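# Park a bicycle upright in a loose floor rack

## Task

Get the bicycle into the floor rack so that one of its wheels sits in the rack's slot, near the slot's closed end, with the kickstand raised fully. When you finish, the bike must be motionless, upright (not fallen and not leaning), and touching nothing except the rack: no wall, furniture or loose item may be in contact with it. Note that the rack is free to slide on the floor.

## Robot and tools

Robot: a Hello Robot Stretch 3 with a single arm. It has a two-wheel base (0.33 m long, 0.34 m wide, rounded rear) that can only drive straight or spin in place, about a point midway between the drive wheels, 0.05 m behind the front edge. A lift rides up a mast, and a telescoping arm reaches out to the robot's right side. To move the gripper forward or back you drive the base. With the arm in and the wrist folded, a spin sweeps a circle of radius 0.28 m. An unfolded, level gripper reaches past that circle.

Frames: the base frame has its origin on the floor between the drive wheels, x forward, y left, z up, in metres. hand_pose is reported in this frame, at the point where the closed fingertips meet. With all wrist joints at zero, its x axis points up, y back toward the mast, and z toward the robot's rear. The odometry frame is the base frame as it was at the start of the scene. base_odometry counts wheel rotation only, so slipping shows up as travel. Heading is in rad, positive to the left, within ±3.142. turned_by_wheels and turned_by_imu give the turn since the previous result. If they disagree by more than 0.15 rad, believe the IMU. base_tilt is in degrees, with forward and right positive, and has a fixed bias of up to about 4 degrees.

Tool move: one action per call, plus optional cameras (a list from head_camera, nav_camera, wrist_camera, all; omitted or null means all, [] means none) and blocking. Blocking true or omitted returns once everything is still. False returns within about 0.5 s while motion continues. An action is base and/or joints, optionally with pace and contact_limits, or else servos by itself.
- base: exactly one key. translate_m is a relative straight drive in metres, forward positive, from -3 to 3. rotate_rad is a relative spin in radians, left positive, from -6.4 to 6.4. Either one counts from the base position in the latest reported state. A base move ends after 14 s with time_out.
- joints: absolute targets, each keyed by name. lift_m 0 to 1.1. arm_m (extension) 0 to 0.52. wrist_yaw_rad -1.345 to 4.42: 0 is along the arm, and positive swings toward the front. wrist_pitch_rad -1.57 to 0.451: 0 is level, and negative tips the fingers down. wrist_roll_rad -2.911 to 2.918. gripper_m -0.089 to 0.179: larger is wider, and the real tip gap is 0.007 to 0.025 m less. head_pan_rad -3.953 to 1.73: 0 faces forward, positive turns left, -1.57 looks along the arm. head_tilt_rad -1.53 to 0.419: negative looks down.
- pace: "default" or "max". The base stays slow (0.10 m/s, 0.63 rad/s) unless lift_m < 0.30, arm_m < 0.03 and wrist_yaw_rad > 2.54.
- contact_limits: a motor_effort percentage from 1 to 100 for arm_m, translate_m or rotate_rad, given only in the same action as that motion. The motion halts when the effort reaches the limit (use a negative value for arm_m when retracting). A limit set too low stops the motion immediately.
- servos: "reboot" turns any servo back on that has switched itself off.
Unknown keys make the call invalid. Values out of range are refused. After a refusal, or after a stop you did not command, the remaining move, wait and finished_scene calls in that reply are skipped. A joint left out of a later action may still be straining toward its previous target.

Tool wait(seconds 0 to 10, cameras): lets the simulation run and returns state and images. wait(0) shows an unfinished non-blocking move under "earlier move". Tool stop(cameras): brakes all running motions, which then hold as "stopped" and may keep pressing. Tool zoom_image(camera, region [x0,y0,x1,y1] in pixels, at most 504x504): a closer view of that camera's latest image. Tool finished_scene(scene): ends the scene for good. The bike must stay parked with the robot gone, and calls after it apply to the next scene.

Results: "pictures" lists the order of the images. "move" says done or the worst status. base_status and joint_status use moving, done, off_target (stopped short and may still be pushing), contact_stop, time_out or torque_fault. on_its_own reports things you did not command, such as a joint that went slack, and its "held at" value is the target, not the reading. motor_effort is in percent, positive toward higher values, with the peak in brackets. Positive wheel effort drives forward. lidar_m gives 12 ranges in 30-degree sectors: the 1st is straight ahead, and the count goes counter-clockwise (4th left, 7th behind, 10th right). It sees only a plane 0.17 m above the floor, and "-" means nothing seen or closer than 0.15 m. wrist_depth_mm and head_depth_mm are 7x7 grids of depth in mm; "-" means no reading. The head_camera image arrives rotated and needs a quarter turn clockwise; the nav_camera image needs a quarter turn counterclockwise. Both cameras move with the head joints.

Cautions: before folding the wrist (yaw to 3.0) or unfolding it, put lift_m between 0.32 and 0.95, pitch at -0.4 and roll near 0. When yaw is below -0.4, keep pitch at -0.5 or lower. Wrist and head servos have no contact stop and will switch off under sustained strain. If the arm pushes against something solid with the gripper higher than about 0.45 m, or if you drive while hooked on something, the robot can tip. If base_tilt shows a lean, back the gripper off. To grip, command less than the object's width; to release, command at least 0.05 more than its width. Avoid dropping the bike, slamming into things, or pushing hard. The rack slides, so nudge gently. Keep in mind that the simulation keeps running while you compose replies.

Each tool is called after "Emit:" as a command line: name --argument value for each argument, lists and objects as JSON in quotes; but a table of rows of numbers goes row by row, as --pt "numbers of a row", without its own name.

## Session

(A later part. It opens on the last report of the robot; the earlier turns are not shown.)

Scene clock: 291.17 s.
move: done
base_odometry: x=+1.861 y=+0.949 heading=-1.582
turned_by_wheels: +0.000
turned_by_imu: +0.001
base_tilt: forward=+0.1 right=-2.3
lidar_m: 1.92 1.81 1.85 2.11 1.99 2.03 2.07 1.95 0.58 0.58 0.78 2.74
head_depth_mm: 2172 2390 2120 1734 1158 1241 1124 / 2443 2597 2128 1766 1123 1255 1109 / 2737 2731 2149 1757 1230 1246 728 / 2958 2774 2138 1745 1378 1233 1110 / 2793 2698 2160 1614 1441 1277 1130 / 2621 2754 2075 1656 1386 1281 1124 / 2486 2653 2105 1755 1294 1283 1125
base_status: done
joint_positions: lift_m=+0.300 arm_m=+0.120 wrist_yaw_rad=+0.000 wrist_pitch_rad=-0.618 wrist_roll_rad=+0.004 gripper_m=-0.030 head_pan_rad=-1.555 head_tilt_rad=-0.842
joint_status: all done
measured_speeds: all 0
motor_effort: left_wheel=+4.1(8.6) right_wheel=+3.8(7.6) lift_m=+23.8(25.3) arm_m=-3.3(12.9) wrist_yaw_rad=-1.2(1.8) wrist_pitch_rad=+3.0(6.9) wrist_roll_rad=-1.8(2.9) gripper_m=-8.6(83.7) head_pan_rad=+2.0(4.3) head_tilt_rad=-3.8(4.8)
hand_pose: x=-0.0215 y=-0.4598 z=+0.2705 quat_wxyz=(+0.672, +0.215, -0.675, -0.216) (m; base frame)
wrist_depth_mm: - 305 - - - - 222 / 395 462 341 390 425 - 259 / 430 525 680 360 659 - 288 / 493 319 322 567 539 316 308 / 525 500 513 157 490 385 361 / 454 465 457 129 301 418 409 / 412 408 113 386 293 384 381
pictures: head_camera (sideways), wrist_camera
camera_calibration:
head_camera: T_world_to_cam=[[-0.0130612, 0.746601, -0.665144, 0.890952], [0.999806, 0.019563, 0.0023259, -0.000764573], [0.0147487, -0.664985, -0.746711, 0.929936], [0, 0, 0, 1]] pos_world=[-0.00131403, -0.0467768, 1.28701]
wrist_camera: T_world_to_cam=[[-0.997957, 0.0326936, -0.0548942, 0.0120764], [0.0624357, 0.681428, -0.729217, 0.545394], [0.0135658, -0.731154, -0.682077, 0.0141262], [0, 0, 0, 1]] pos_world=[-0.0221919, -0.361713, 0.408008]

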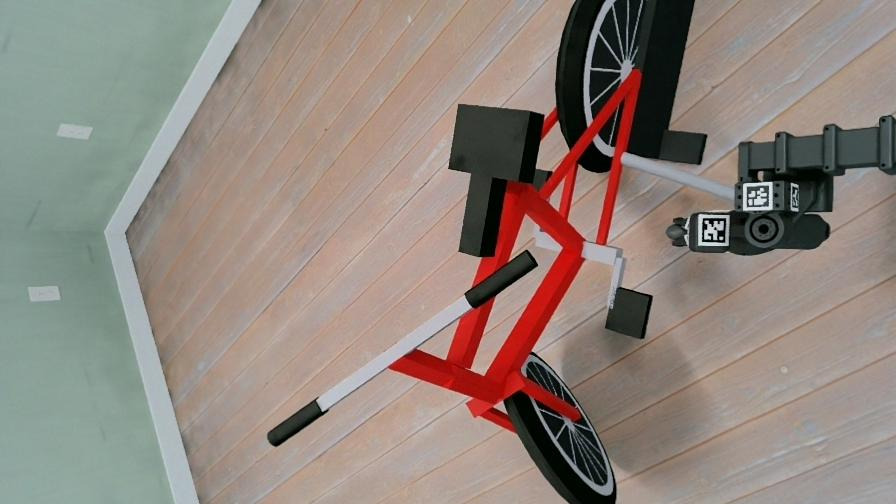

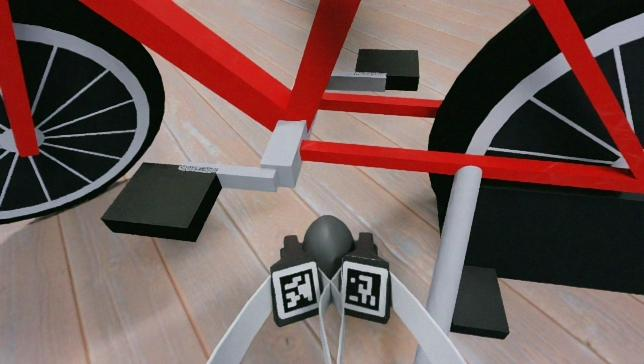

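Emit:
move --joints '{"lift_m": 0.10, "arm_m": 0.165}' --pace "max" --cameras '["wrist_camera"]'

Emit:
move --base '{"translate_m": -0.05}' --contact_limits '{"translate_m": 30}' --cameras '["head_camera","wrist_camera"]'

Scene clock: 293.57 s.
move: done
base_odometry: x=+1.861 y=+0.949 heading=-1.582
turned_by_wheels: +0.000
turned_by_imu: +0.000
base_tilt: forward=+0.1 right=-2.3
lidar_m: 1.92 1.82 1.86 2.12 2.00 2.04 2.06 1.95 0.58 0.58 0.77 2.75
head_depth_mm: 2155 2403 2114 1743 1158 1235 1128 / 2406 2590 2158 1759 1121 1246 1124 / 2753 2730 2114 1752 1230 1248 898 / 2971 2783 2142 1749 1385 1274 1108 / 2827 2744 2130 1632 1444 1278 1126 / 2620 2781 2058 1675 1387 1280 1126 / 2468 2617 2143 1753 1299 1281 1124
base_status: not commanded
joint_positions: lift_m=+0.100 arm_m=+0.165 wrist_yaw_rad=+0.000 wrist_pitch_rad=-0.617 wrist_roll_rad=+0.004 gripper_m=-0.030 head_pan_rad=-1.555 head_tilt_rad=-0.842
joint_status: all done
measured_speeds: all 0
motor_effort: left_wheel=+4.0(4.5) right_wheel=+3.7(4.1) lift_m=+24.5(25.5) arm_m=+13.1(17.5) wrist_yaw_rad=-0.5(1.7) wrist_pitch_rad=+2.6(3.1) wrist_roll_rad=-1.8(2.0) gripper_m=-9.2(9.8) head_pan_rad=+3.0(3.9) head_tilt_rad=-3.7(4.9)
hand_pose: x=-0.0215 y=-0.5050 z=+0.0707 quat_wxyz=(+0.673, +0.215, -0.675, -0.215) (m; base frame)
wrist_depth_mm: 376 621 599 585 571 520 138 / 437 473 457 449 435 396 135 / 378 371 366 363 352 336 132 / 315 310 307 301 296 285 131 / 269 268 262 160 257 247 214 / 235 232 232 129 219 213 208 / 210 209 196 198 193 195 191
pictures: wrist_camera
camera_calibration:
wrist_camera: T_world_to_cam=[[-0.997992, 0.0323149, -0.0544836, 0.00236622], [0.0618919, 0.680649, -0.729991, 0.430154], [0.0134946, -0.731897, -0.681282, -0.155623], [0, 0, 0, 1]] pos_world=[-0.0221615, -0.406761, 0.208114]

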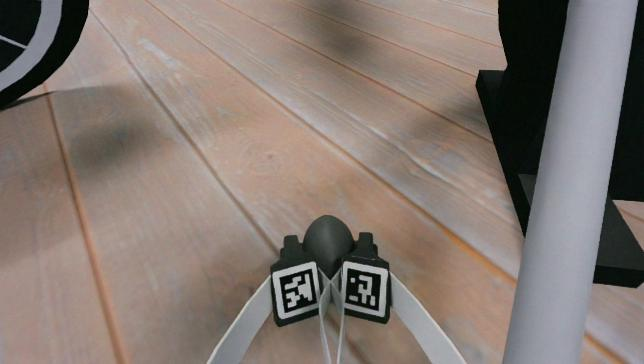

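Scene clock: 295.13 s.
move: done
base_odometry: x=+1.861 y=+0.999 heading=-1.582
turned_by_wheels: +0.000
turned_by_imu: +0.000
base_tilt: forward=+0.1 right=-2.3
lidar_m: 1.96 1.85 1.89 2.08 1.97 2.01 2.02 1.91 0.64 0.57 0.80 2.81
head_depth_mm: 2125 2331 2110 1747 1173 1229 1126 / 2349 2521 2139 1749 1150 1250 1124 / 2675 2744 2133 1725 1195 1250 901 / 2975 2721 2120 1760 1384 1288 1106 / 2826 2781 2118 1756 1378 1276 1129 / 2673 2749 2129 1093 1422 1280 1129 / 2509 2654 2068 1752 1270 1278 1132
base_status: done
joint_positions: lift_m=+0.100 arm_m=+0.165 wrist_yaw_rad=+0.000 wrist_pitch_rad=-0.617 wrist_roll_rad=+0.004 gripper_m=-0.030 head_pan_rad=-1.555 head_tilt_rad=-0.842
joint_status: not commanded
measured_speeds: all 0
motor_effort: left_wheel=-1.9(6.1) right_wheel=-3.3(6.9) lift_m=+30.1(30.7) arm_m=+11.0(13.2) wrist_yaw_rad=-0.2(1.6) wrist_pitch_rad=+2.5(3.0) wrist_roll_rad=-1.7(1.8) gripper_m=-9.1(9.8) head_pan_rad=+2.4(3.8) head_tilt_rad=-3.6(4.5)
contact_limits: translate_m 30 (maximum 100)
hand_pose: x=-0.0215 y=-0.5050 z=+0.0708 quat_wxyz=(+0.673, +0.215, -0.675, -0.215) (m; base frame)
wrist_depth_mm: 603 614 602 585 537 142 182 / 479 466 464 446 421 139 203 / 379 370 371 361 332 225 224 / 319 313 307 300 140 255 250 / 270 268 261 160 130 228 250 / 237 233 232 129 124 215 216 / 209 206 196 198 121 199 196
pictures: head_camera (sideways), wrist_camera
camera_calibration:
head_camera: T_world_to_cam=[[-0.0131199, 0.7466, -0.665144, 0.890952], [0.999804, 0.0196416, 0.0023259, -0.000764563], [0.014801, -0.664984, -0.746711, 0.929936], [0, 0, 0, 1]] pos_world=[-0.00131036, -0.0467774, 1.28701]
wrist_camera: T_world_to_cam=[[-0.997992, 0.0323145, -0.0544834, 0.00236639], [0.0618915, 0.680649, -0.729991, 0.430158], [0.0134947, -0.731897, -0.681282, -0.15562], [0, 0, 0, 1]] pos_world=[-0.0221615, -0.406761, 0.20812]

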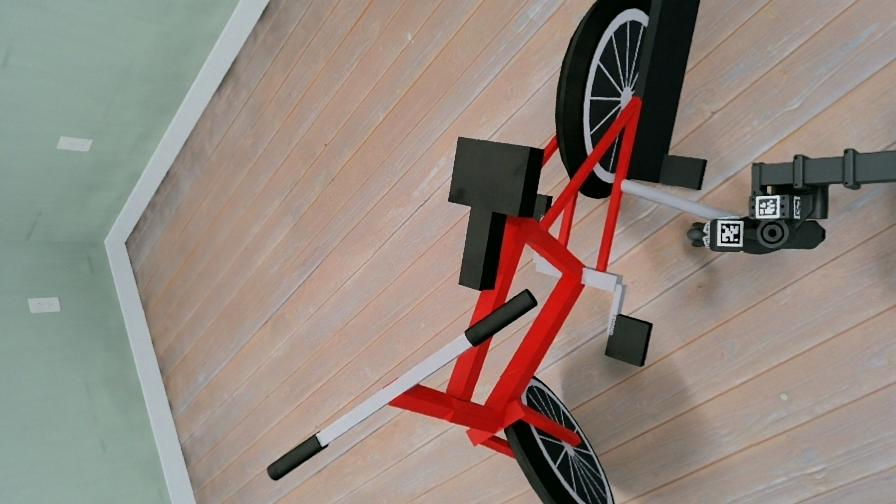

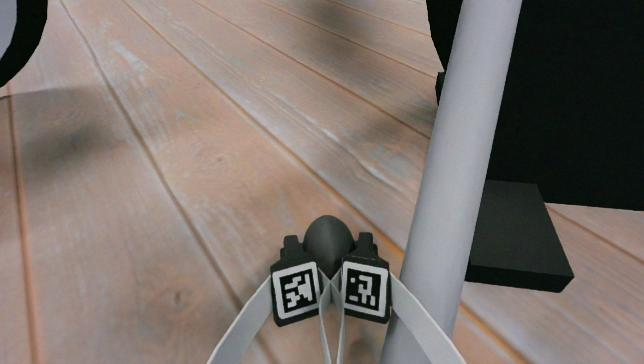

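Emit:
move --base '{"translate_m": -0.06}' --contact_limits '{"translate_m": 45}' --cameras '["head_camera","wrist_camera"]'

Scene clock: 297.43 s.
move: done
base_odometry: x=+1.862 y=+1.059 heading=-1.581
turned_by_wheels: +0.001
turned_by_imu: +0.002
base_tilt: forward=+0.1 right=-2.3
lidar_m: 2.01 1.91 1.94 2.04 1.93 1.97 1.96 1.86 0.63 0.62 0.82 2.87
head_depth_mm: 2063 2285 2139 1740 1467 1233 1128 / 2309 2510 2126 1735 1149 1246 1124 / 2624 2737 2113 1745 1161 1260 898 / 2991 2759 2111 1751 1284 1254 1104 / 2849 2726 2139 1754 1378 1278 1130 / 2691 2703 2174 1666 1427 1284 1120 / 2505 2664 2061 1658 1347 1277 1125
base_status: done
joint_positions: lift_m=+0.100 arm_m=+0.165 wrist_yaw_rad=+0.108 wrist_pitch_rad=-0.607 wrist_roll_rad=+0.004 gripper_m=-0.030 head_pan_rad=-1.555 head_tilt_rad=-0.842
joint_status: not commanded
measured_speeds: all 0
on_its_own: wrist_yaw_rad is held at +0.069, not at your +0.000, by its stall guard, which is still easing; right_wheel is at rest, and its effort (-24.7) is outside its rest range (-21 to +21)
motor_effort: left_wheel=+9.0(10.7) right_wheel=-24.7(31.7) lift_m=+29.6(30.2) arm_m=+7.7(10.7) wrist_yaw_rad=-34.6(46.1) wrist_pitch_rad=+0.9(3.0) wrist_roll_rad=-2.0(2.2) gripper_m=-9.2(10.2) head_pan_rad=+2.2(3.1) head_tilt_rad=-3.9(4.7)
contact_limits: translate_m 45 (maximum 100)
hand_pose: x=-0.0003 y=-0.5055 z=+0.0727 quat_wxyz=(+0.684, +0.247, -0.663, -0.175) (m; base frame)
wrist_depth_mm: 450 662 637 603 135 173 165 / 477 490 471 457 131 191 181 / 395 385 378 366 126 216 199 / 323 321 314 309 124 241 219 / 276 273 269 164 121 240 242 / 239 238 234 127 120 209 222 / 213 211 104 202 116 199 198
pictures: head_camera (sideways), wrist_camera
camera_calibration:
head_camera: T_world_to_cam=[[-0.0131348, 0.746599, -0.665144, 0.890952], [0.999804, 0.0196616, 0.0023259, -0.000764561], [0.0148143, -0.664983, -0.746711, 0.929936], [0, 0, 0, 1]] pos_world=[-0.00130942, -0.0467775, 1.28701]
wrist_camera: T_world_to_cam=[[-0.995608, -0.0754912, -0.0553708, -0.0308024], [-0.0102979, 0.676154, -0.736688, 0.428821], [0.0930527, -0.732882, -0.673962, -0.155971], [0, 0, 0, 1]] pos_world=[-0.0117376, -0.406583, 0.209084]

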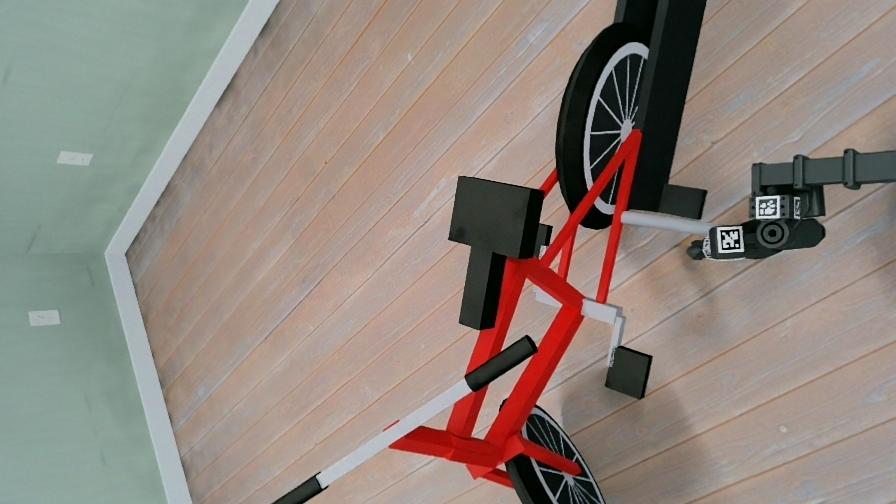

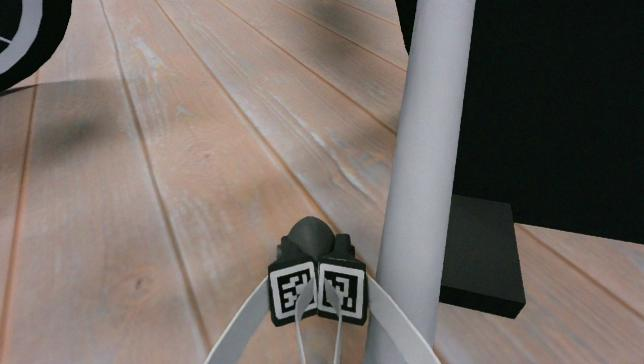

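Emit:
move --base '{"translate_m": 0.03}' --joints '{"arm_m": 0.22, "lift_m": 0.065}' --cameras '[]'

Emit:
move --joints '{"wrist_yaw_rad": -0.05}' --cameras '["wrist_camera"]'

Scene clock: 299.30 s.
move: contact_stop
base_odometry: x=+1.861 y=+1.029 heading=-1.580
turned_by_wheels: +0.000
turned_by_imu: +0.000
base_tilt: forward=+0.1 right=-2.3
lidar_m: 1.99 1.88 1.92 2.06 1.95 1.99 1.99 1.88 0.63 0.56 0.81 2.85
head_depth_mm: 2091 2301 2139 1736 1477 1229 1121 / 2337 2541 2131 1738 1154 1253 1122 / 2645 2784 2120 1759 1180 1253 1080 / 3016 2746 2143 1746 1385 1226 1127 / 2849 2708 2130 1763 1382 1277 1134 / 2665 2735 2146 1009 1419 1277 1127 / 2494 2691 2070 1738 1290 1269 1128
base_status: done
joint_positions: lift_m=+0.088 arm_m=+0.220 wrist_yaw_rad=+0.156 wrist_pitch_rad=-0.599 wrist_roll_rad=+0.002 gripper_m=-0.030 head_pan_rad=-1.555 head_tilt_rad=-0.842
joint_status: lift_m contact_stop (moved -0.012 of -0.035); the others done
measured_speeds: all 0
on_its_own: wrist_yaw_rad is held at +0.134, not at your +0.000, by its stall guard, which is not easing now; lift_m is slack since a contact_stop (your +0.065 is given up); wrist_yaw_rad is at rest, and its effort (-18.5) is outside its rest range (-9 to +9)
motor_effort: left_wheel=+9.5(20.9) right_wheel=-7.2(21.1) lift_m=+26.5(28.0) arm_m=+14.6(18.8) wrist_yaw_rad=-18.5(44.3) wrist_pitch_rad=-0.6(3.9) wrist_roll_rad=-1.3(2.0) gripper_m=-9.6(10.1) head_pan_rad=+2.8(3.2) head_tilt_rad=-4.2(4.7)
hand_pose: x=+0.0091 y=-0.5606 z=+0.0627 quat_wxyz=(+0.689, +0.260, -0.658, -0.156) (m; base frame)
wrist_depth_mm: 375 629 617 599 567 500 85 / 452 464 449 442 435 384 84 / 378 367 362 350 346 327 83 / 310 305 301 293 287 93 80 / 263 259 256 161 247 84 170 / 230 225 222 129 216 - 182 / 202 200 115 192 101 81 165
pictures: none
No camera images: "cameras" was empty.

not run: a stop that you did not command came earlier in this reply.

Emit:
move --joints '{"lift_m": 0.10}' --cameras '[]'

Emit:
move --joints '{"wrist_yaw_rad": 0.0}' --cameras '["wrist_camera","head_camera"]'

Scene clock: 300.13 s.
move: done
base_odometry: x=+1.861 y=+1.029 heading=-1.580
turned_by_wheels: +0.000
turned_by_imu: +0.000
base_tilt: forward=+0.1 right=-2.3
lidar_m: 1.99 1.88 1.92 2.06 1.95 1.99 1.99 1.88 0.63 0.56 0.81 2.84
head_depth_mm: 2090 2298 2160 1741 1473 1235 1124 / 2366 2550 2140 1749 1155 1258 1127 / 2681 2739 2140 1744 1184 1256 958 / 2997 2748 2133 1748 1379 1235 1129 / 2848 2720 2115 1740 1382 1277 1124 / 2679 2767 2142 1010 1423 1288 1134 / 2518 2677 2075 1747 1297 1276 1124
base_status: not commanded
joint_positions: lift_m=+0.100 arm_m=+0.220 wrist_yaw_rad=+0.142 wrist_pitch_rad=-0.605 wrist_roll_rad=+0.002 gripper_m=-0.030 head_pan_rad=-1.555 head_tilt_rad=-0.842
joint_status: all done
measured_speeds: all 0
on_its_own: wrist_yaw_rad is held at +0.134, not at your +0.000, by its stall guard, which is not easing now
motor_effort: left_wheel=+6.9(9.6) right_wheel=-6.9(7.3) lift_m=+30.3(32.9) arm_m=+8.2(14.1) wrist_yaw_rad=-6.3(19.2) wrist_pitch_rad=+0.4(0.8) wrist_roll_rad=-1.3(1.5) gripper_m=-9.0(9.8) head_pan_rad=+2.8(2.8) head_tilt_rad=-3.1(4.7)
hand_pose: x=+0.0064 y=-0.5600 z=+0.0731 quat_wxyz=(+0.688, +0.258, -0.659, -0.163) (m; base frame)
wrist_depth_mm: 378 665 625 608 602 - 95 / 469 486 475 463 444 105 91 / 392 381 372 365 362 97 90 / 325 319 309 309 303 93 158 / 276 273 266 159 261 88 181 / 239 236 232 129 126 86 202 / 213 209 114 199 107 85 184
pictures: none
No camera images: "cameras" was empty.

Scene clock: 300.87 s.
move: off_target
base_odometry: x=+1.861 y=+1.029 heading=-1.580
turned_by_wheels: +0.001
turned_by_imu: +0.001
base_tilt: forward=+0.1 right=-2.3
lidar_m: 1.99 1.88 1.92 2.06 1.95 1.99 1.99 1.88 0.63 0.56 0.81 2.84
head_depth_mm: 2101 2317 2115 1741 1482 1226 1128 / 2338 2533 2123 1733 1152 1259 1124 / 2638 2753 2129 1741 1171 1251 953 / 2952 2714 2112 1738 1385 1229 1123 / 2844 2756 2145 1746 1382 1279 1127 / 2669 2734 2134 1008 1413 1283 1126 / 2517 2717 2057 1739 1297 1268 1125
base_status: not commanded
joint_positions: lift_m=+0.100 arm_m=+0.220 wrist_yaw_rad=+0.057 wrist_pitch_rad=-0.600 wrist_roll_rad=+0.002 gripper_m=-0.030 head_pan_rad=-1.555 head_tilt_rad=-0.842
joint_status: wrist_yaw_rad off_target (ended at +0.057, target +0.000)
measured_speeds: all 0
on_its_own: right_wheel is at rest, and its effort (-26.1) is outside its rest range (-21 to +21); wrist_yaw_rad is at rest, and its effort (-48.8) is outside its rest range (-9 to +9)
motor_effort: left_wheel=+12.8(13.0) right_wheel=-26.1(26.1) lift_m=+26.9(30.4) arm_m=+1.7(7.8) wrist_yaw_rad=-48.8(49.4) wrist_pitch_rad=-0.6(0.7) wrist_roll_rad=-1.3(1.4) gripper_m=-9.3(9.8) head_pan_rad=+2.6(2.9) head_tilt_rad=-3.3(4.9)
hand_pose: x=-0.0103 y=-0.5626 z=+0.0742 quat_wxyz=(+0.681, +0.228, -0.670, -0.190) (m; base frame)
wrist_depth_mm: 653 678 644 628 580 100 134 / 491 496 482 470 439 97 139 / 400 390 382 374 370 95 155 / 330 322 318 306 306 94 172 / 279 276 270 257 255 91 194 / 243 239 236 128 102 194 213 / 214 213 115 202 89 175 194
pictures: head_camera (sideways), wrist_camera
camera_calibration:
head_camera: T_world_to_cam=[[-0.01315, 0.746599, -0.665144, 0.890952], [0.999804, 0.0196818, 0.0023259, -0.000764559], [0.0148278, -0.664983, -0.746711, 0.929936], [0, 0, 0, 1]] pos_world=[-0.00130847, -0.0467777, 1.28701]
wrist_camera: T_world_to_cam=[[-0.998209, -0.0255728, -0.0540853, -0.0170547], [0.023037, 0.670027, -0.741979, 0.46577], [0.0552131, -0.741896, -0.668238, -0.201765], [0, 0, 0, 1]] pos_world=[-0.016614, -0.462203, 0.209843]

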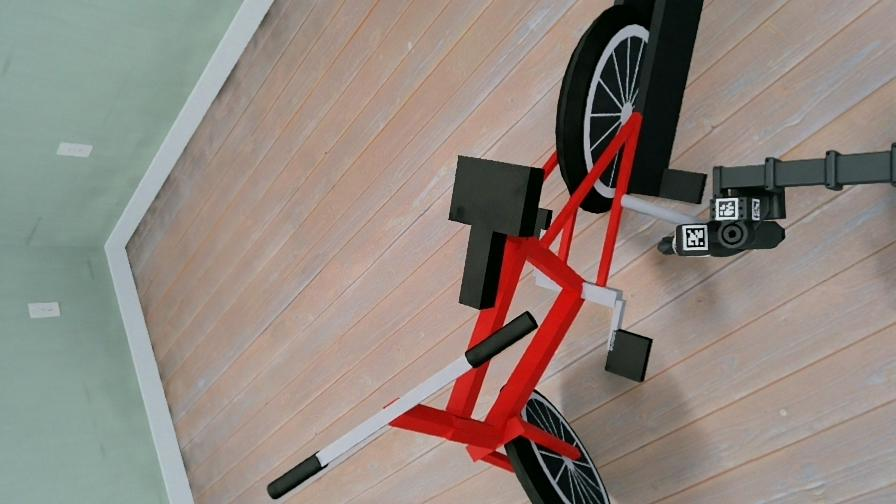

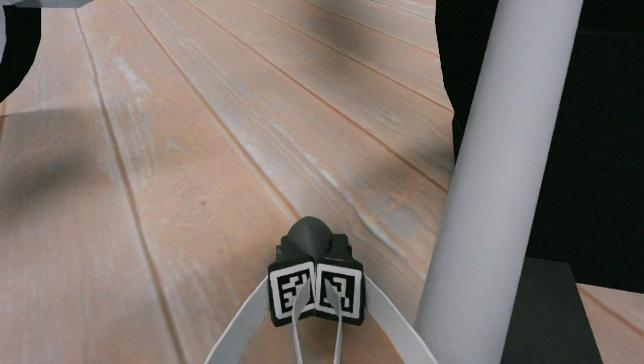

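Emit:
move --base '{"translate_m": -0.05}' --contact_limits '{"translate_m": 60}' --cameras '["wrist_camera","head_camera"]'

Scene clock: 302.57 s.
move: done
base_odometry: x=+1.862 y=+1.079 heading=-1.579
turned_by_wheels: +0.001
turned_by_imu: +0.001
base_tilt: forward=+0.1 right=-2.4
lidar_m: 2.03 1.92 1.96 2.03 1.92 1.96 1.95 1.84 0.63 0.63 0.84 2.90
head_depth_mm: 2051 2277 2118 1735 1475 1226 1135 / 2316 2500 2146 1747 1156 1254 1126 / 2599 2724 2144 1750 1176 1284 955 / 2948 2726 2145 1729 1285 1205 1133 / 2873 2737 2149 1734 1280 1282 1122 / 2724 2734 2157 1128 1428 1279 1126 / 2549 2699 2079 1649 1382 1273 1123
base_status: done
joint_positions: lift_m=+0.100 arm_m=+0.220 wrist_yaw_rad=+0.124 wrist_pitch_rad=-0.598 wrist_roll_rad=+0.003 gripper_m=-0.030 head_pan_rad=-1.555 head_tilt_rad=-0.842
joint_status: not commanded
measured_speeds: all 0
on_its_own: wrist_yaw_rad is held at +0.073, not at your +0.000, by its stall guard, which is still easing; right_wheel is at rest, and its effort (-33.4) is outside its rest range (-21 to +21)
motor_effort: left_wheel=+13.7(15.2) right_wheel=-33.4(41.2) lift_m=+22.9(26.1) arm_m=-12.1(12.1) wrist_yaw_rad=-43.8(49.1) wrist_pitch_rad=-0.6(1.0) wrist_roll_rad=-1.6(1.7) gripper_m=-9.0(9.8) head_pan_rad=+2.9(3.1) head_tilt_rad=-3.8(4.7)
contact_limits: translate_m 60 (maximum 100)
hand_pose: x=+0.0030 y=-0.5616 z=+0.0745 quat_wxyz=(+0.687, +0.250, -0.662, -0.167) (m; base frame)
wrist_depth_mm: 607 664 654 616 576 102 136 / 479 494 481 468 439 99 139 / 399 390 377 371 356 97 153 / 327 322 316 311 290 94 167 / 278 274 273 250 100 93 188 / 241 240 236 128 96 199 212 / 215 212 115 202 89 175 199
pictures: head_camera (sideways), wrist_camera
camera_calibration:
head_camera: T_world_to_cam=[[-0.0131501, 0.746599, -0.665144, 0.890953], [0.999804, 0.019682, 0.0023259, -0.000764558], [0.0148279, -0.664983, -0.746711, 0.929936], [0, 0, 0, 1]] pos_world=[-0.00130847, -0.0467777, 1.28701]
wrist_camera: T_world_to_cam=[[-0.994231, -0.0924095, -0.054451, -0.0412861], [-0.0215283, 0.669259, -0.742717, 0.464702], [0.105076, -0.73726, -0.667387, -0.199209], [0, 0, 0, 1]] pos_world=[-0.0101116, -0.46169, 0.209945]

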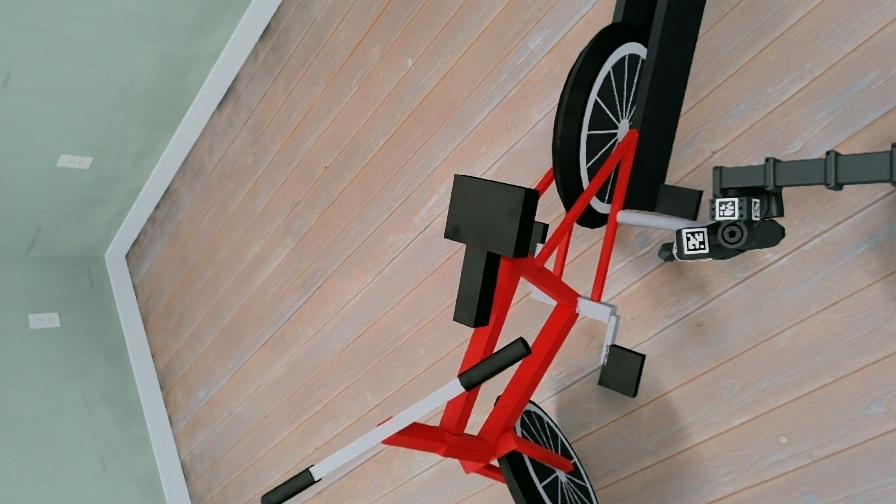

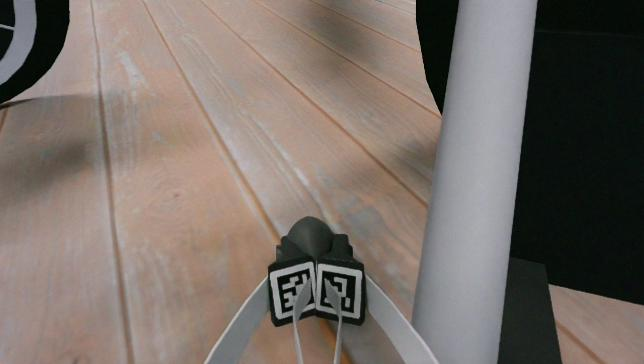

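Emit:
move --base '{"translate_m": 0.07}' --cameras '[]'

Emit:
move --joints '{"lift_m": 0.30, "arm_m": 0.3, "wrist_yaw_rad": 0.0}' --pace "max" --cameras '[]'

Emit:
move --joints '{"wrist_pitch_rad": -1.5, "wrist_roll_rad": -1.57, "arm_m": 0.36}' --cameras '["head_camera","wrist_camera"]'

Scene clock: 305.13 s.
move: done
base_odometry: x=+1.861 y=+1.009 heading=-1.579
turned_by_wheels: +0.000
turned_by_imu: +0.000
base_tilt: forward=+0.1 right=-2.3
lidar_m: 1.97 1.86 1.90 2.07 1.96 2.00 2.01 1.89 0.65 0.58 0.80 2.82
head_depth_mm: 2107 2312 2114 1740 1152 1228 1124 / 2380 2548 2126 1752 1159 1254 1126 / 2721 2728 2134 1739 1195 1235 959 / 2996 2757 2149 1745 1376 1241 1123 / 2829 2747 2141 1746 1383 1277 1124 / 2644 2736 2148 1116 1418 1275 1125 / 2494 2657 2094 1755 1323 1283 1124
base_status: done
joint_positions: lift_m=+0.100 arm_m=+0.220 wrist_yaw_rad=+0.145 wrist_pitch_rad=-0.608 wrist_roll_rad=-0.001 gripper_m=-0.030 head_pan_rad=-1.555 head_tilt_rad=-0.842
joint_status: not commanded
measured_speeds: all 0
on_its_own: wrist_yaw_rad is held at +0.141, not at your +0.000, by its stall guard, which is not easing now
motor_effort: left_wheel=+3.6(23.5) right_wheel=+4.0(26.2) lift_m=+24.3(27.2) arm_m=+4.0(7.4) wrist_yaw_rad=-2.5(37.8) wrist_pitch_rad=+1.1(6.1) wrist_roll_rad=-0.3(1.5) gripper_m=-9.6(9.9) head_pan_rad=+2.3(3.2) head_tilt_rad=-3.6(4.6)
hand_pose: x=+0.0068 y=-0.5594 z=+0.0725 quat_wxyz=(+0.689, +0.260, -0.657, -0.163) (m; base frame)
wrist_depth_mm: 363 600 628 616 586 567 - / 417 476 468 466 446 434 - / 387 379 373 363 362 345 201 / 318 314 309 306 302 296 105 / 272 268 264 160 259 255 97 / 237 235 232 129 220 226 95 / 211 209 113 199 194 201 92
pictures: none
No camera images: "cameras" was empty.

Scene clock: 307.27 s.
move: done
base_odometry: x=+1.861 y=+1.009 heading=-1.579
turned_by_wheels: +0.000
turned_by_imu: +0.000
base_tilt: forward=+0.1 right=-2.3
lidar_m: 1.97 1.86 1.91 2.07 1.96 2.00 2.00 1.90 0.65 0.58 0.81 2.81
head_depth_mm: 2105 2378 2144 1730 1154 1228 1127 / 2394 2544 2131 1731 1145 1253 1104 / 2712 2740 2137 1022 1069 858 1093 / 3002 2745 2148 1737 1191 1258 1129 / 2815 2734 2132 1665 1424 1274 1121 / 2649 2764 2069 1155 1409 1280 1130 / 2517 2660 2133 1743 1348 1282 1131
base_status: not commanded
joint_positions: lift_m=+0.300 arm_m=+0.300 wrist_yaw_rad=+0.003 wrist_pitch_rad=-0.618 wrist_roll_rad=+0.001 gripper_m=-0.030 head_pan_rad=-1.555 head_tilt_rad=-0.842
joint_status: all done
measured_speeds: all 0
motor_effort: left_wheel=+1.8(3.9) right_wheel=-0.8(4.2) lift_m=+29.9(41.7) arm_m=-11.7(17.8) wrist_yaw_rad=-2.6(6.7) wrist_pitch_rad=+2.7(28.2) wrist_roll_rad=-0.9(1.3) gripper_m=-9.0(9.8) head_pan_rad=+2.1(3.1) head_tilt_rad=-3.2(4.8)
hand_pose: x=-0.0209 y=-0.6398 z=+0.2705 quat_wxyz=(+0.674, +0.216, -0.673, -0.214) (m; base frame)
wrist_depth_mm: - - - 114 - - 149 / 205 910 895 129 852 846 797 / 194 222 704 151 336 669 674 / 349 212 230 273 306 571 157 / 428 507 233 157 274 256 - / 458 449 224 129 425 - 179 / 208 403 113 380 200 199 200
pictures: none
No camera images: "cameras" was empty.

Scene clock: 308.87 s.
move: done
base_odometry: x=+1.861 y=+1.009 heading=-1.579
turned_by_wheels: +0.000
turned_by_imu: +0.000
base_tilt: forward=+0.1 right=-2.3
lidar_m: 1.97 1.86 1.89 2.08 1.96 1.99 2.01 1.90 0.65 0.58 0.81 2.81
head_depth_mm: 2131 2357 2147 1740 1157 1225 1126 / 2369 2536 2113 1728 1144 1253 1107 / 2694 2739 2131 1746 910 1185 1085 / 2960 2755 2139 1750 1188 1250 1131 / 2834 2773 2150 1658 1420 1273 1130 / 2661 2762 2074 1144 1401 1270 1126 / 2477 2689 2151 1754 1346 1277 1129
base_status: not commanded
joint_positions: lift_m=+0.300 arm_m=+0.360 wrist_yaw_rad=+0.002 wrist_pitch_rad=-1.491 wrist_roll_rad=-1.566 gripper_m=-0.030 head_pan_rad=-1.555 head_tilt_rad=-0.842
joint_status: all done
measured_speeds: all 0
motor_effort: left_wheel=+1.4(2.0) right_wheel=-0.9(1.0) lift_m=+29.8(30.7) arm_m=+13.7(17.5) wrist_yaw_rad=-1.3(4.0) wrist_pitch_rad=-2.2(4.6) wrist_roll_rad=-1.8(2.5) gripper_m=-9.5(9.9) head_pan_rad=+2.1(2.9) head_tilt_rad=-2.9(4.5)
hand_pose: x=-0.0214 y=-0.5014 z=+0.1814 quat_wxyz=(+0.734, +0.679, -0.001, -0.001) (m; base frame)
wrist_depth_mm: 303 309 307 319 325 331 141 / 307 314 320 325 332 335 138 / 312 319 325 330 339 348 146 / 319 325 332 339 345 352 360 / 327 335 340 157 354 366 166 / 332 339 341 129 359 370 162 / 340 344 349 360 126 336 163
pictures: head_camera (sideways), wrist_camera
camera_calibration:
head_camera: T_world_to_cam=[[-0.0132144, 0.746653, -0.665082, 0.890872], [0.999802, 0.0197668, 0.00232622, -0.000764972], [0.0148834, -0.66492, -0.746766, 0.930007], [0, 0, 0, 1]] pos_world=[-0.00130451, -0.0467771, 1.287]
wrist_camera: T_world_to_cam=[[-0.0633334, -0.995289, 0.0734136, -0.510096], [-0.989247, 0.0723255, 0.12712, 0.0255363], [-0.131831, -0.0645732, -0.989167, 0.309694], [0, 0, 0, 1]] pos_world=[0.0337829, -0.489541, 0.340541]

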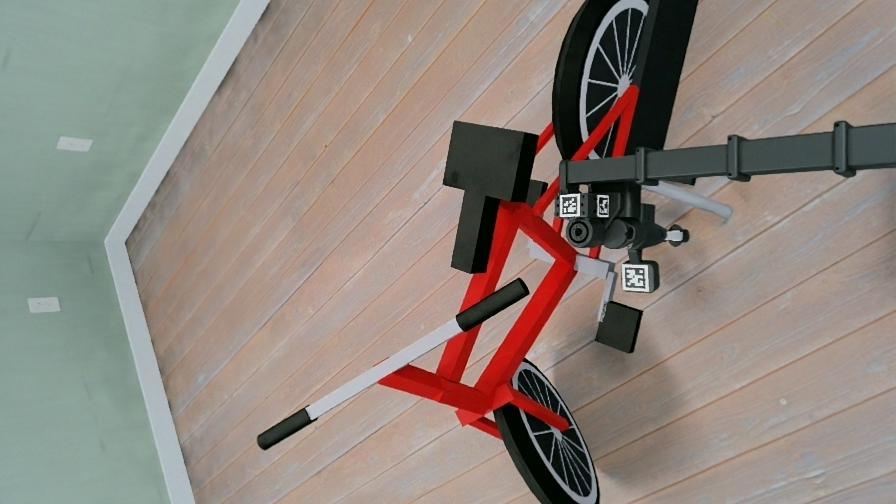

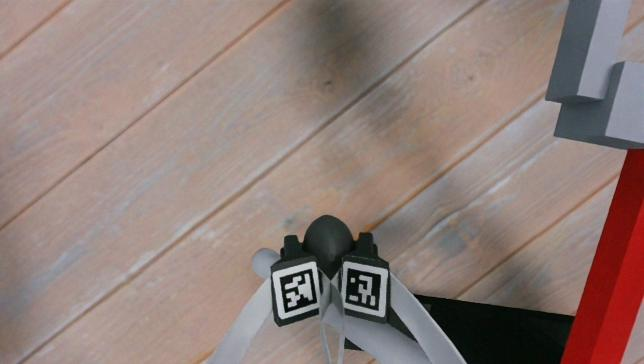

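Emit:
move --joints '{"lift_m": 0.155}' --cameras '["wrist_camera"]'

Emit:
move --base '{"translate_m": -0.09}' --contact_limits '{"translate_m": 60}' --cameras '["wrist_camera","head_camera"]'

Scene clock: 311.33 s.
move: done
base_odometry: x=+1.861 y=+1.009 heading=-1.579
turned_by_wheels: +0.000
turned_by_imu: +0.000
base_tilt: forward=+0.1 right=-2.3
lidar_m: 1.97 1.86 1.90 2.07 1.96 2.00 2.01 1.90 0.65 0.58 0.81 2.82
head_depth_mm: 2106 2342 2136 1736 1163 1220 1124 / 2392 2552 2138 1737 1137 1253 1126 / 2701 2766 2122 1756 1190 1181 841 / 2993 2744 2122 1749 1264 1232 1130 / 2805 2724 2142 1666 1414 1285 1123 / 2646 2746 2062 1142 1412 1279 1127 / 2498 2643 2137 1739 1338 1274 1131
base_status: not commanded
joint_positions: lift_m=+0.155 arm_m=+0.360 wrist_yaw_rad=+0.002 wrist_pitch_rad=-1.492 wrist_roll_rad=-1.566 gripper_m=-0.030 head_pan_rad=-1.555 head_tilt_rad=-0.842
joint_status: all done
measured_speeds: all 0
motor_effort: left_wheel=+1.6(2.1) right_wheel=-0.8(1.1) lift_m=+21.9(25.9) arm_m=+12.3(14.1) wrist_yaw_rad=-1.5(2.5) wrist_pitch_rad=-2.1(2.2) wrist_roll_rad=-1.9(1.9) gripper_m=-9.4(9.8) head_pan_rad=+2.1(3.1) head_tilt_rad=-3.3(4.6)
hand_pose: x=-0.0214 y=-0.5012 z=+0.0364 quat_wxyz=(+0.734, +0.679, -0.001, -0.001) (m; base frame)
wrist_depth_mm: 172 173 178 182 185 189 193 / 175 178 181 186 189 193 196 / 179 182 185 189 193 197 201 / 183 186 188 193 198 202 205 / 186 189 194 160 202 207 211 / 189 194 197 129 206 212 215 / 194 197 147 207 210 215 222
pictures: wrist_camera
camera_calibration:
wrist_camera: T_world_to_cam=[[-0.0631985, -0.995345, 0.0727567, -0.499286], [-0.989255, 0.0721083, 0.12718, 0.0438449], [-0.131834, -0.0639374, -0.989208, 0.166598], [0, 0, 0, 1]] pos_world=[0.0337829, -0.489472, 0.19555]

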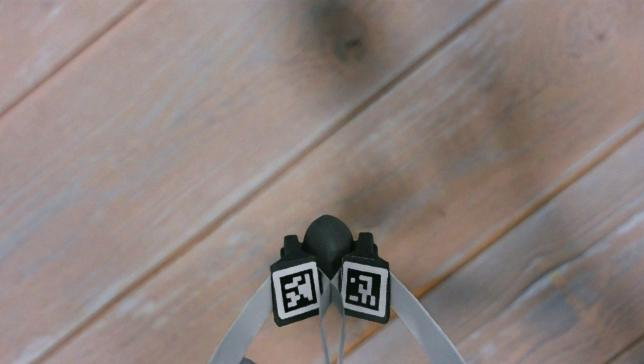

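Scene clock: 313.33 s.
move: done
base_odometry: x=+1.862 y=+1.099 heading=-1.578
turned_by_wheels: +0.001
turned_by_imu: +0.002
base_tilt: forward=+0.1 right=-2.3
lidar_m: 2.05 1.94 1.98 2.02 1.91 1.95 1.93 1.82 0.63 0.56 0.85 2.91
head_depth_mm: 2036 2240 2133 1740 1475 1226 1128 / 2266 2510 2144 1733 1154 1251 1134 / 2566 2691 2158 1721 1116 1207 842 / 2940 2748 2148 1757 1271 1208 1126 / 2896 2772 2138 1745 1385 1270 1132 / 2685 2745 2137 1160 1447 1281 1121 / 2525 2714 2075 1657 1380 1277 1126
base_status: done
joint_positions: lift_m=+0.155 arm_m=+0.360 wrist_yaw_rad=-0.005 wrist_pitch_rad=-1.501 wrist_roll_rad=-1.560 gripper_m=-0.030 head_pan_rad=-1.555 head_tilt_rad=-0.842
joint_status: not commanded
measured_speeds: all 0
on_its_own: right_wheel is at rest, and its effort (-23.0) is outside its rest range (-21 to +21)
motor_effort: left_wheel=+8.3(9.0) right_wheel=-23.0(26.6) lift_m=+28.0(31.4) arm_m=+10.9(12.5) wrist_yaw_rad=+4.7(4.9) wrist_pitch_rad=-0.3(3.3) wrist_roll_rad=-3.8(4.0) gripper_m=-9.0(9.6) head_pan_rad=+2.0(3.0) head_tilt_rad=-3.2(4.7)
contact_limits: translate_m 60 (maximum 100)
hand_pose: x=-0.0213 y=-0.4990 z=+0.0364 quat_wxyz=(+0.731, +0.682, -0.005, -0.006) (m; base frame)
wrist_depth_mm: 173 175 179 182 185 190 193 / 176 179 183 186 188 192 194 / 180 183 186 189 193 197 201 / 184 186 191 193 197 201 204 / 187 190 195 158 203 206 210 / 192 195 195 129 185 190 212 / 195 197 107 128 187 190 164
pictures: head_camera (sideways), wrist_camera
camera_calibration:
head_camera: T_world_to_cam=[[-0.0132142, 0.746653, -0.665082, 0.890872], [0.999802, 0.0197665, 0.00232622, -0.000764973], [0.0148832, -0.66492, -0.746766, 0.930007], [0, 0, 0, 1]] pos_world=[-0.00130452, -0.0467771, 1.287]
wrist_camera: T_world_to_cam=[[-0.0762907, -0.995034, 0.0639236, -0.496825], [-0.98829, 0.0839589, 0.127412, 0.0496362], [-0.132146, -0.0534548, -0.989788, 0.172042], [0, 0, 0, 1]] pos_world=[0.0338865, -0.489328, 0.19572]

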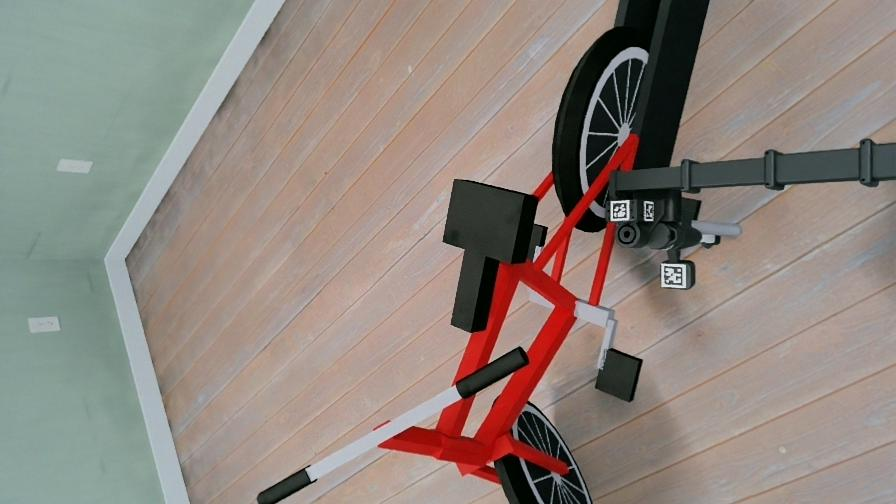

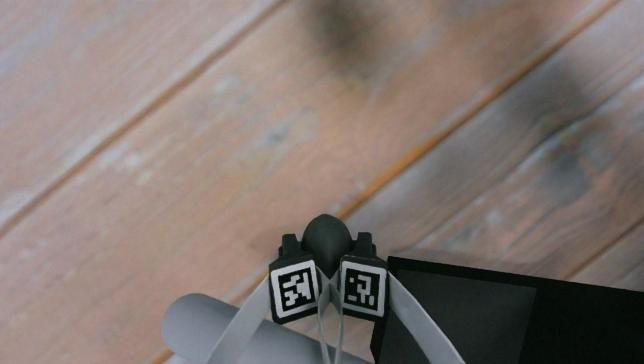

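Emit:
move --base '{"translate_m": -0.06}' --contact_limits '{"translate_m": 60}' --cameras '["wrist_camera","head_camera"]'

Scene clock: 315.10 s.
move: done
base_odometry: x=+1.862 y=+1.159 heading=-1.577
turned_by_wheels: +0.000
turned_by_imu: +0.000
base_tilt: forward=+0.1 right=-2.3
lidar_m: 2.10 1.99 2.03 1.98 1.88 1.92 1.88 1.77 0.62 0.57 0.88 0.96
head_depth_mm: 1963 2186 2133 1744 1475 1228 1118 / 2217 2462 2116 1742 1184 1233 1125 / 2541 2674 2129 1735 1108 1151 842 / 2932 2720 2130 1734 1202 1239 1127 / 2893 2741 2143 1753 1379 1283 1125 / 2774 2773 2144 1739 1410 1280 1136 / 2604 2756 2145 1124 1418 1279 1123
base_status: done
joint_positions: lift_m=+0.155 arm_m=+0.360 wrist_yaw_rad=+0.002 wrist_pitch_rad=-1.509 wrist_roll_rad=-1.581 gripper_m=-0.030 head_pan_rad=-1.555 head_tilt_rad=-0.842
joint_status: not commanded
measured_speeds: all 0
motor_effort: left_wheel=+1.8(11.4) right_wheel=-12.0(37.3) lift_m=+23.4(27.2) arm_m=+9.6(11.0) wrist_yaw_rad=-1.2(5.4) wrist_pitch_rad=+1.2(1.5) wrist_roll_rad=+3.0(6.4) gripper_m=-8.7(9.4) head_pan_rad=+2.1(3.4) head_tilt_rad=-3.4(4.5)
contact_limits: translate_m 60 (maximum 100)
hand_pose: x=-0.0214 y=-0.4968 z=+0.0365 quat_wxyz=(+0.728, +0.685, +0.005, +0.004) (m; base frame)
wrist_depth_mm: 174 176 178 182 184 187 190 / 177 179 182 185 188 191 194 / 181 183 186 189 192 196 199 / 185 186 190 194 179 196 203 / 189 190 193 159 181 183 150 / 193 196 197 129 184 186 145 / 197 202 200 209 209 191 141
pictures: head_camera (sideways), wrist_camera
camera_calibration:
head_camera: T_world_to_cam=[[-0.0132143, 0.746653, -0.665082, 0.890872], [0.999802, 0.0197666, 0.00232622, -0.000764972], [0.0148833, -0.66492, -0.746766, 0.930007], [0, 0, 0, 1]] pos_world=[-0.00130452, -0.0467771, 1.287]
wrist_camera: T_world_to_cam=[[-0.0481714, -0.997284, 0.055717, -0.49492], [-0.990073, 0.0550484, 0.129327, 0.034935], [-0.132042, -0.048934, -0.990035, 0.174455], [0, 0, 0, 1]] pos_world=[0.0337826, -0.486962, 0.195774]

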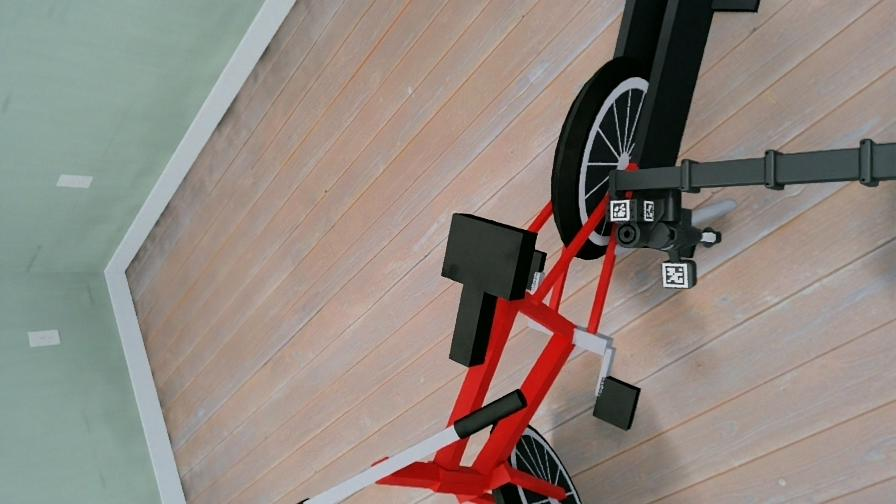

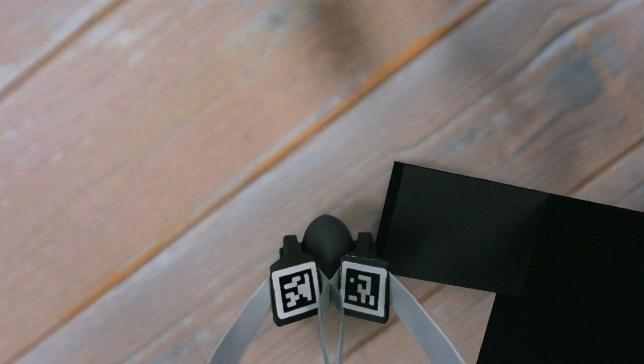

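Emit:
zoom_image --camera "head_camera" --region '[560, 120, 800, 320]'

Scaled by 2.100 from the camera's 896x504 image, which has a finer 1280x720 frame.

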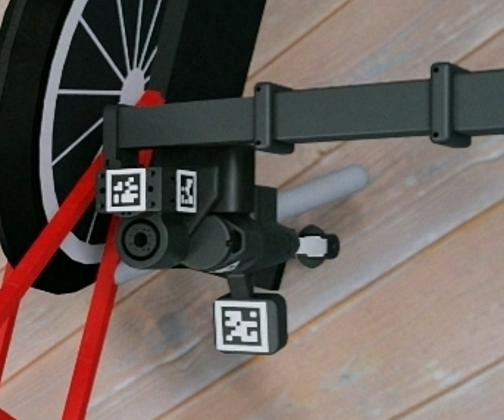

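Emit:
move --base '{"translate_m": -0.05}' --joints '{"lift_m": 0.17}' --contact_limits '{"translate_m": 60}' --cameras '["wrist_camera","head_camera"]'

Emit:
zoom_image --camera "head_camera" --region '[560, 120, 800, 320]'

Scene clock: 317.13 s.
move: done
base_odometry: x=+1.863 y=+1.209 heading=-1.577
turned_by_wheels: +0.000
turned_by_imu: +0.000
base_tilt: forward=+0.1 right=-2.3
lidar_m: 2.14 2.03 2.07 1.95 1.85 1.89 1.83 1.73 0.61 0.61 0.91 0.97
head_depth_mm: 1937 2153 2129 1748 1480 1220 1126 / 2169 2402 2130 1751 1488 1229 1127 / 2445 2649 2136 1748 1110 1082 829 / 2850 2694 2123 1747 1153 1235 1132 / 2934 2712 2118 1753 1387 1282 1126 / 2780 2728 2116 1759 1390 1280 1132 / 2637 2753 2131 1121 1415 1273 1126
base_status: done
joint_positions: lift_m=+0.170 arm_m=+0.360 wrist_yaw_rad=+0.002 wrist_pitch_rad=-1.502 wrist_roll_rad=-1.575 gripper_m=-0.030 head_pan_rad=-1.555 head_tilt_rad=-0.842
joint_status: all done
measured_speeds: all 0
motor_effort: left_wheel=-2.9(6.8) right_wheel=-2.6(14.1) lift_m=+29.5(32.0) arm_m=+7.8(9.3) wrist_yaw_rad=-1.8(3.0) wrist_pitch_rad=-0.2(1.4) wrist_roll_rad=+1.0(3.0) gripper_m=-8.9(9.3) head_pan_rad=+2.1(3.3) head_tilt_rad=-3.6(4.8)
contact_limits: translate_m 60 (maximum 100)
hand_pose: x=-0.0214 y=-0.4986 z=+0.0514 quat_wxyz=(+0.731, +0.683, +0.002, +0.002) (m; base frame)
wrist_depth_mm: 187 189 193 195 198 203 207 / 190 191 197 200 201 204 209 / 194 196 199 206 189 190 140 / 199 201 205 207 193 194 140 / 202 206 210 160 217 191 134 / 206 209 212 129 220 191 132 / 211 215 215 224 224 176 128
pictures: head_camera (sideways), wrist_camera
camera_calibration:
head_camera: T_world_to_cam=[[-0.0132147, 0.746653, -0.665082, 0.890872], [0.999802, 0.0197671, 0.00232622, -0.000764972], [0.0148836, -0.66492, -0.746766, 0.930007], [0, 0, 0, 1]] pos_world=[-0.00130449, -0.0467771, 1.287]
wrist_camera: T_world_to_cam=[[-0.0544904, -0.996544, 0.0627002, -0.497681], [-0.989757, 0.062204, 0.128496, 0.0367208], [-0.131952, -0.0550562, -0.989726, 0.186105], [0, 0, 0, 1]] pos_world=[0.0337829, -0.487999, 0.21068]

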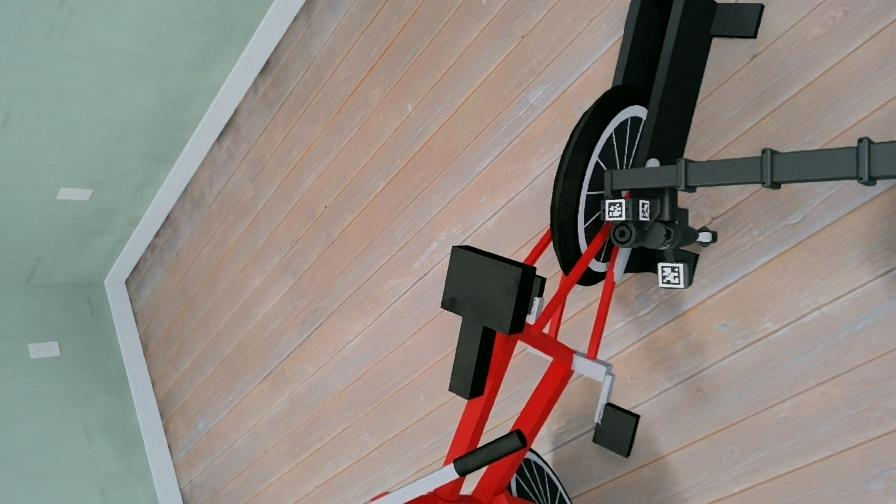

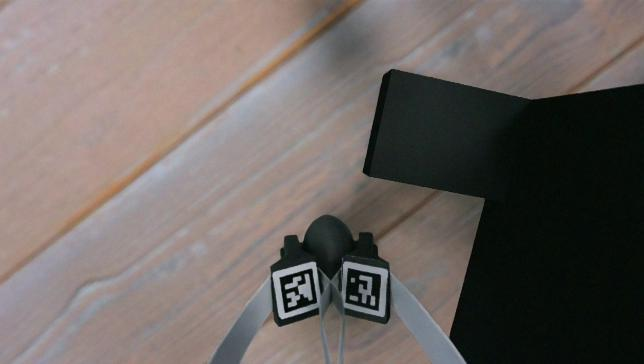

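Scaled by 2.100 from the camera's 896x504 image, which has a finer 1280x720 frame.

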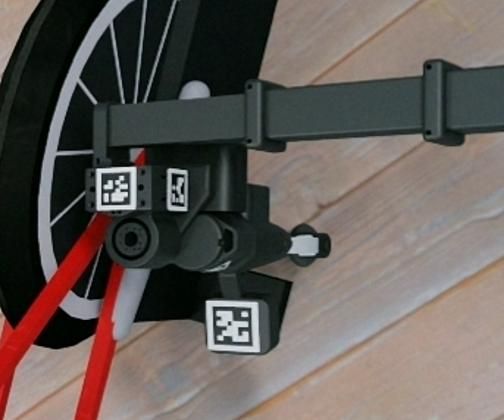

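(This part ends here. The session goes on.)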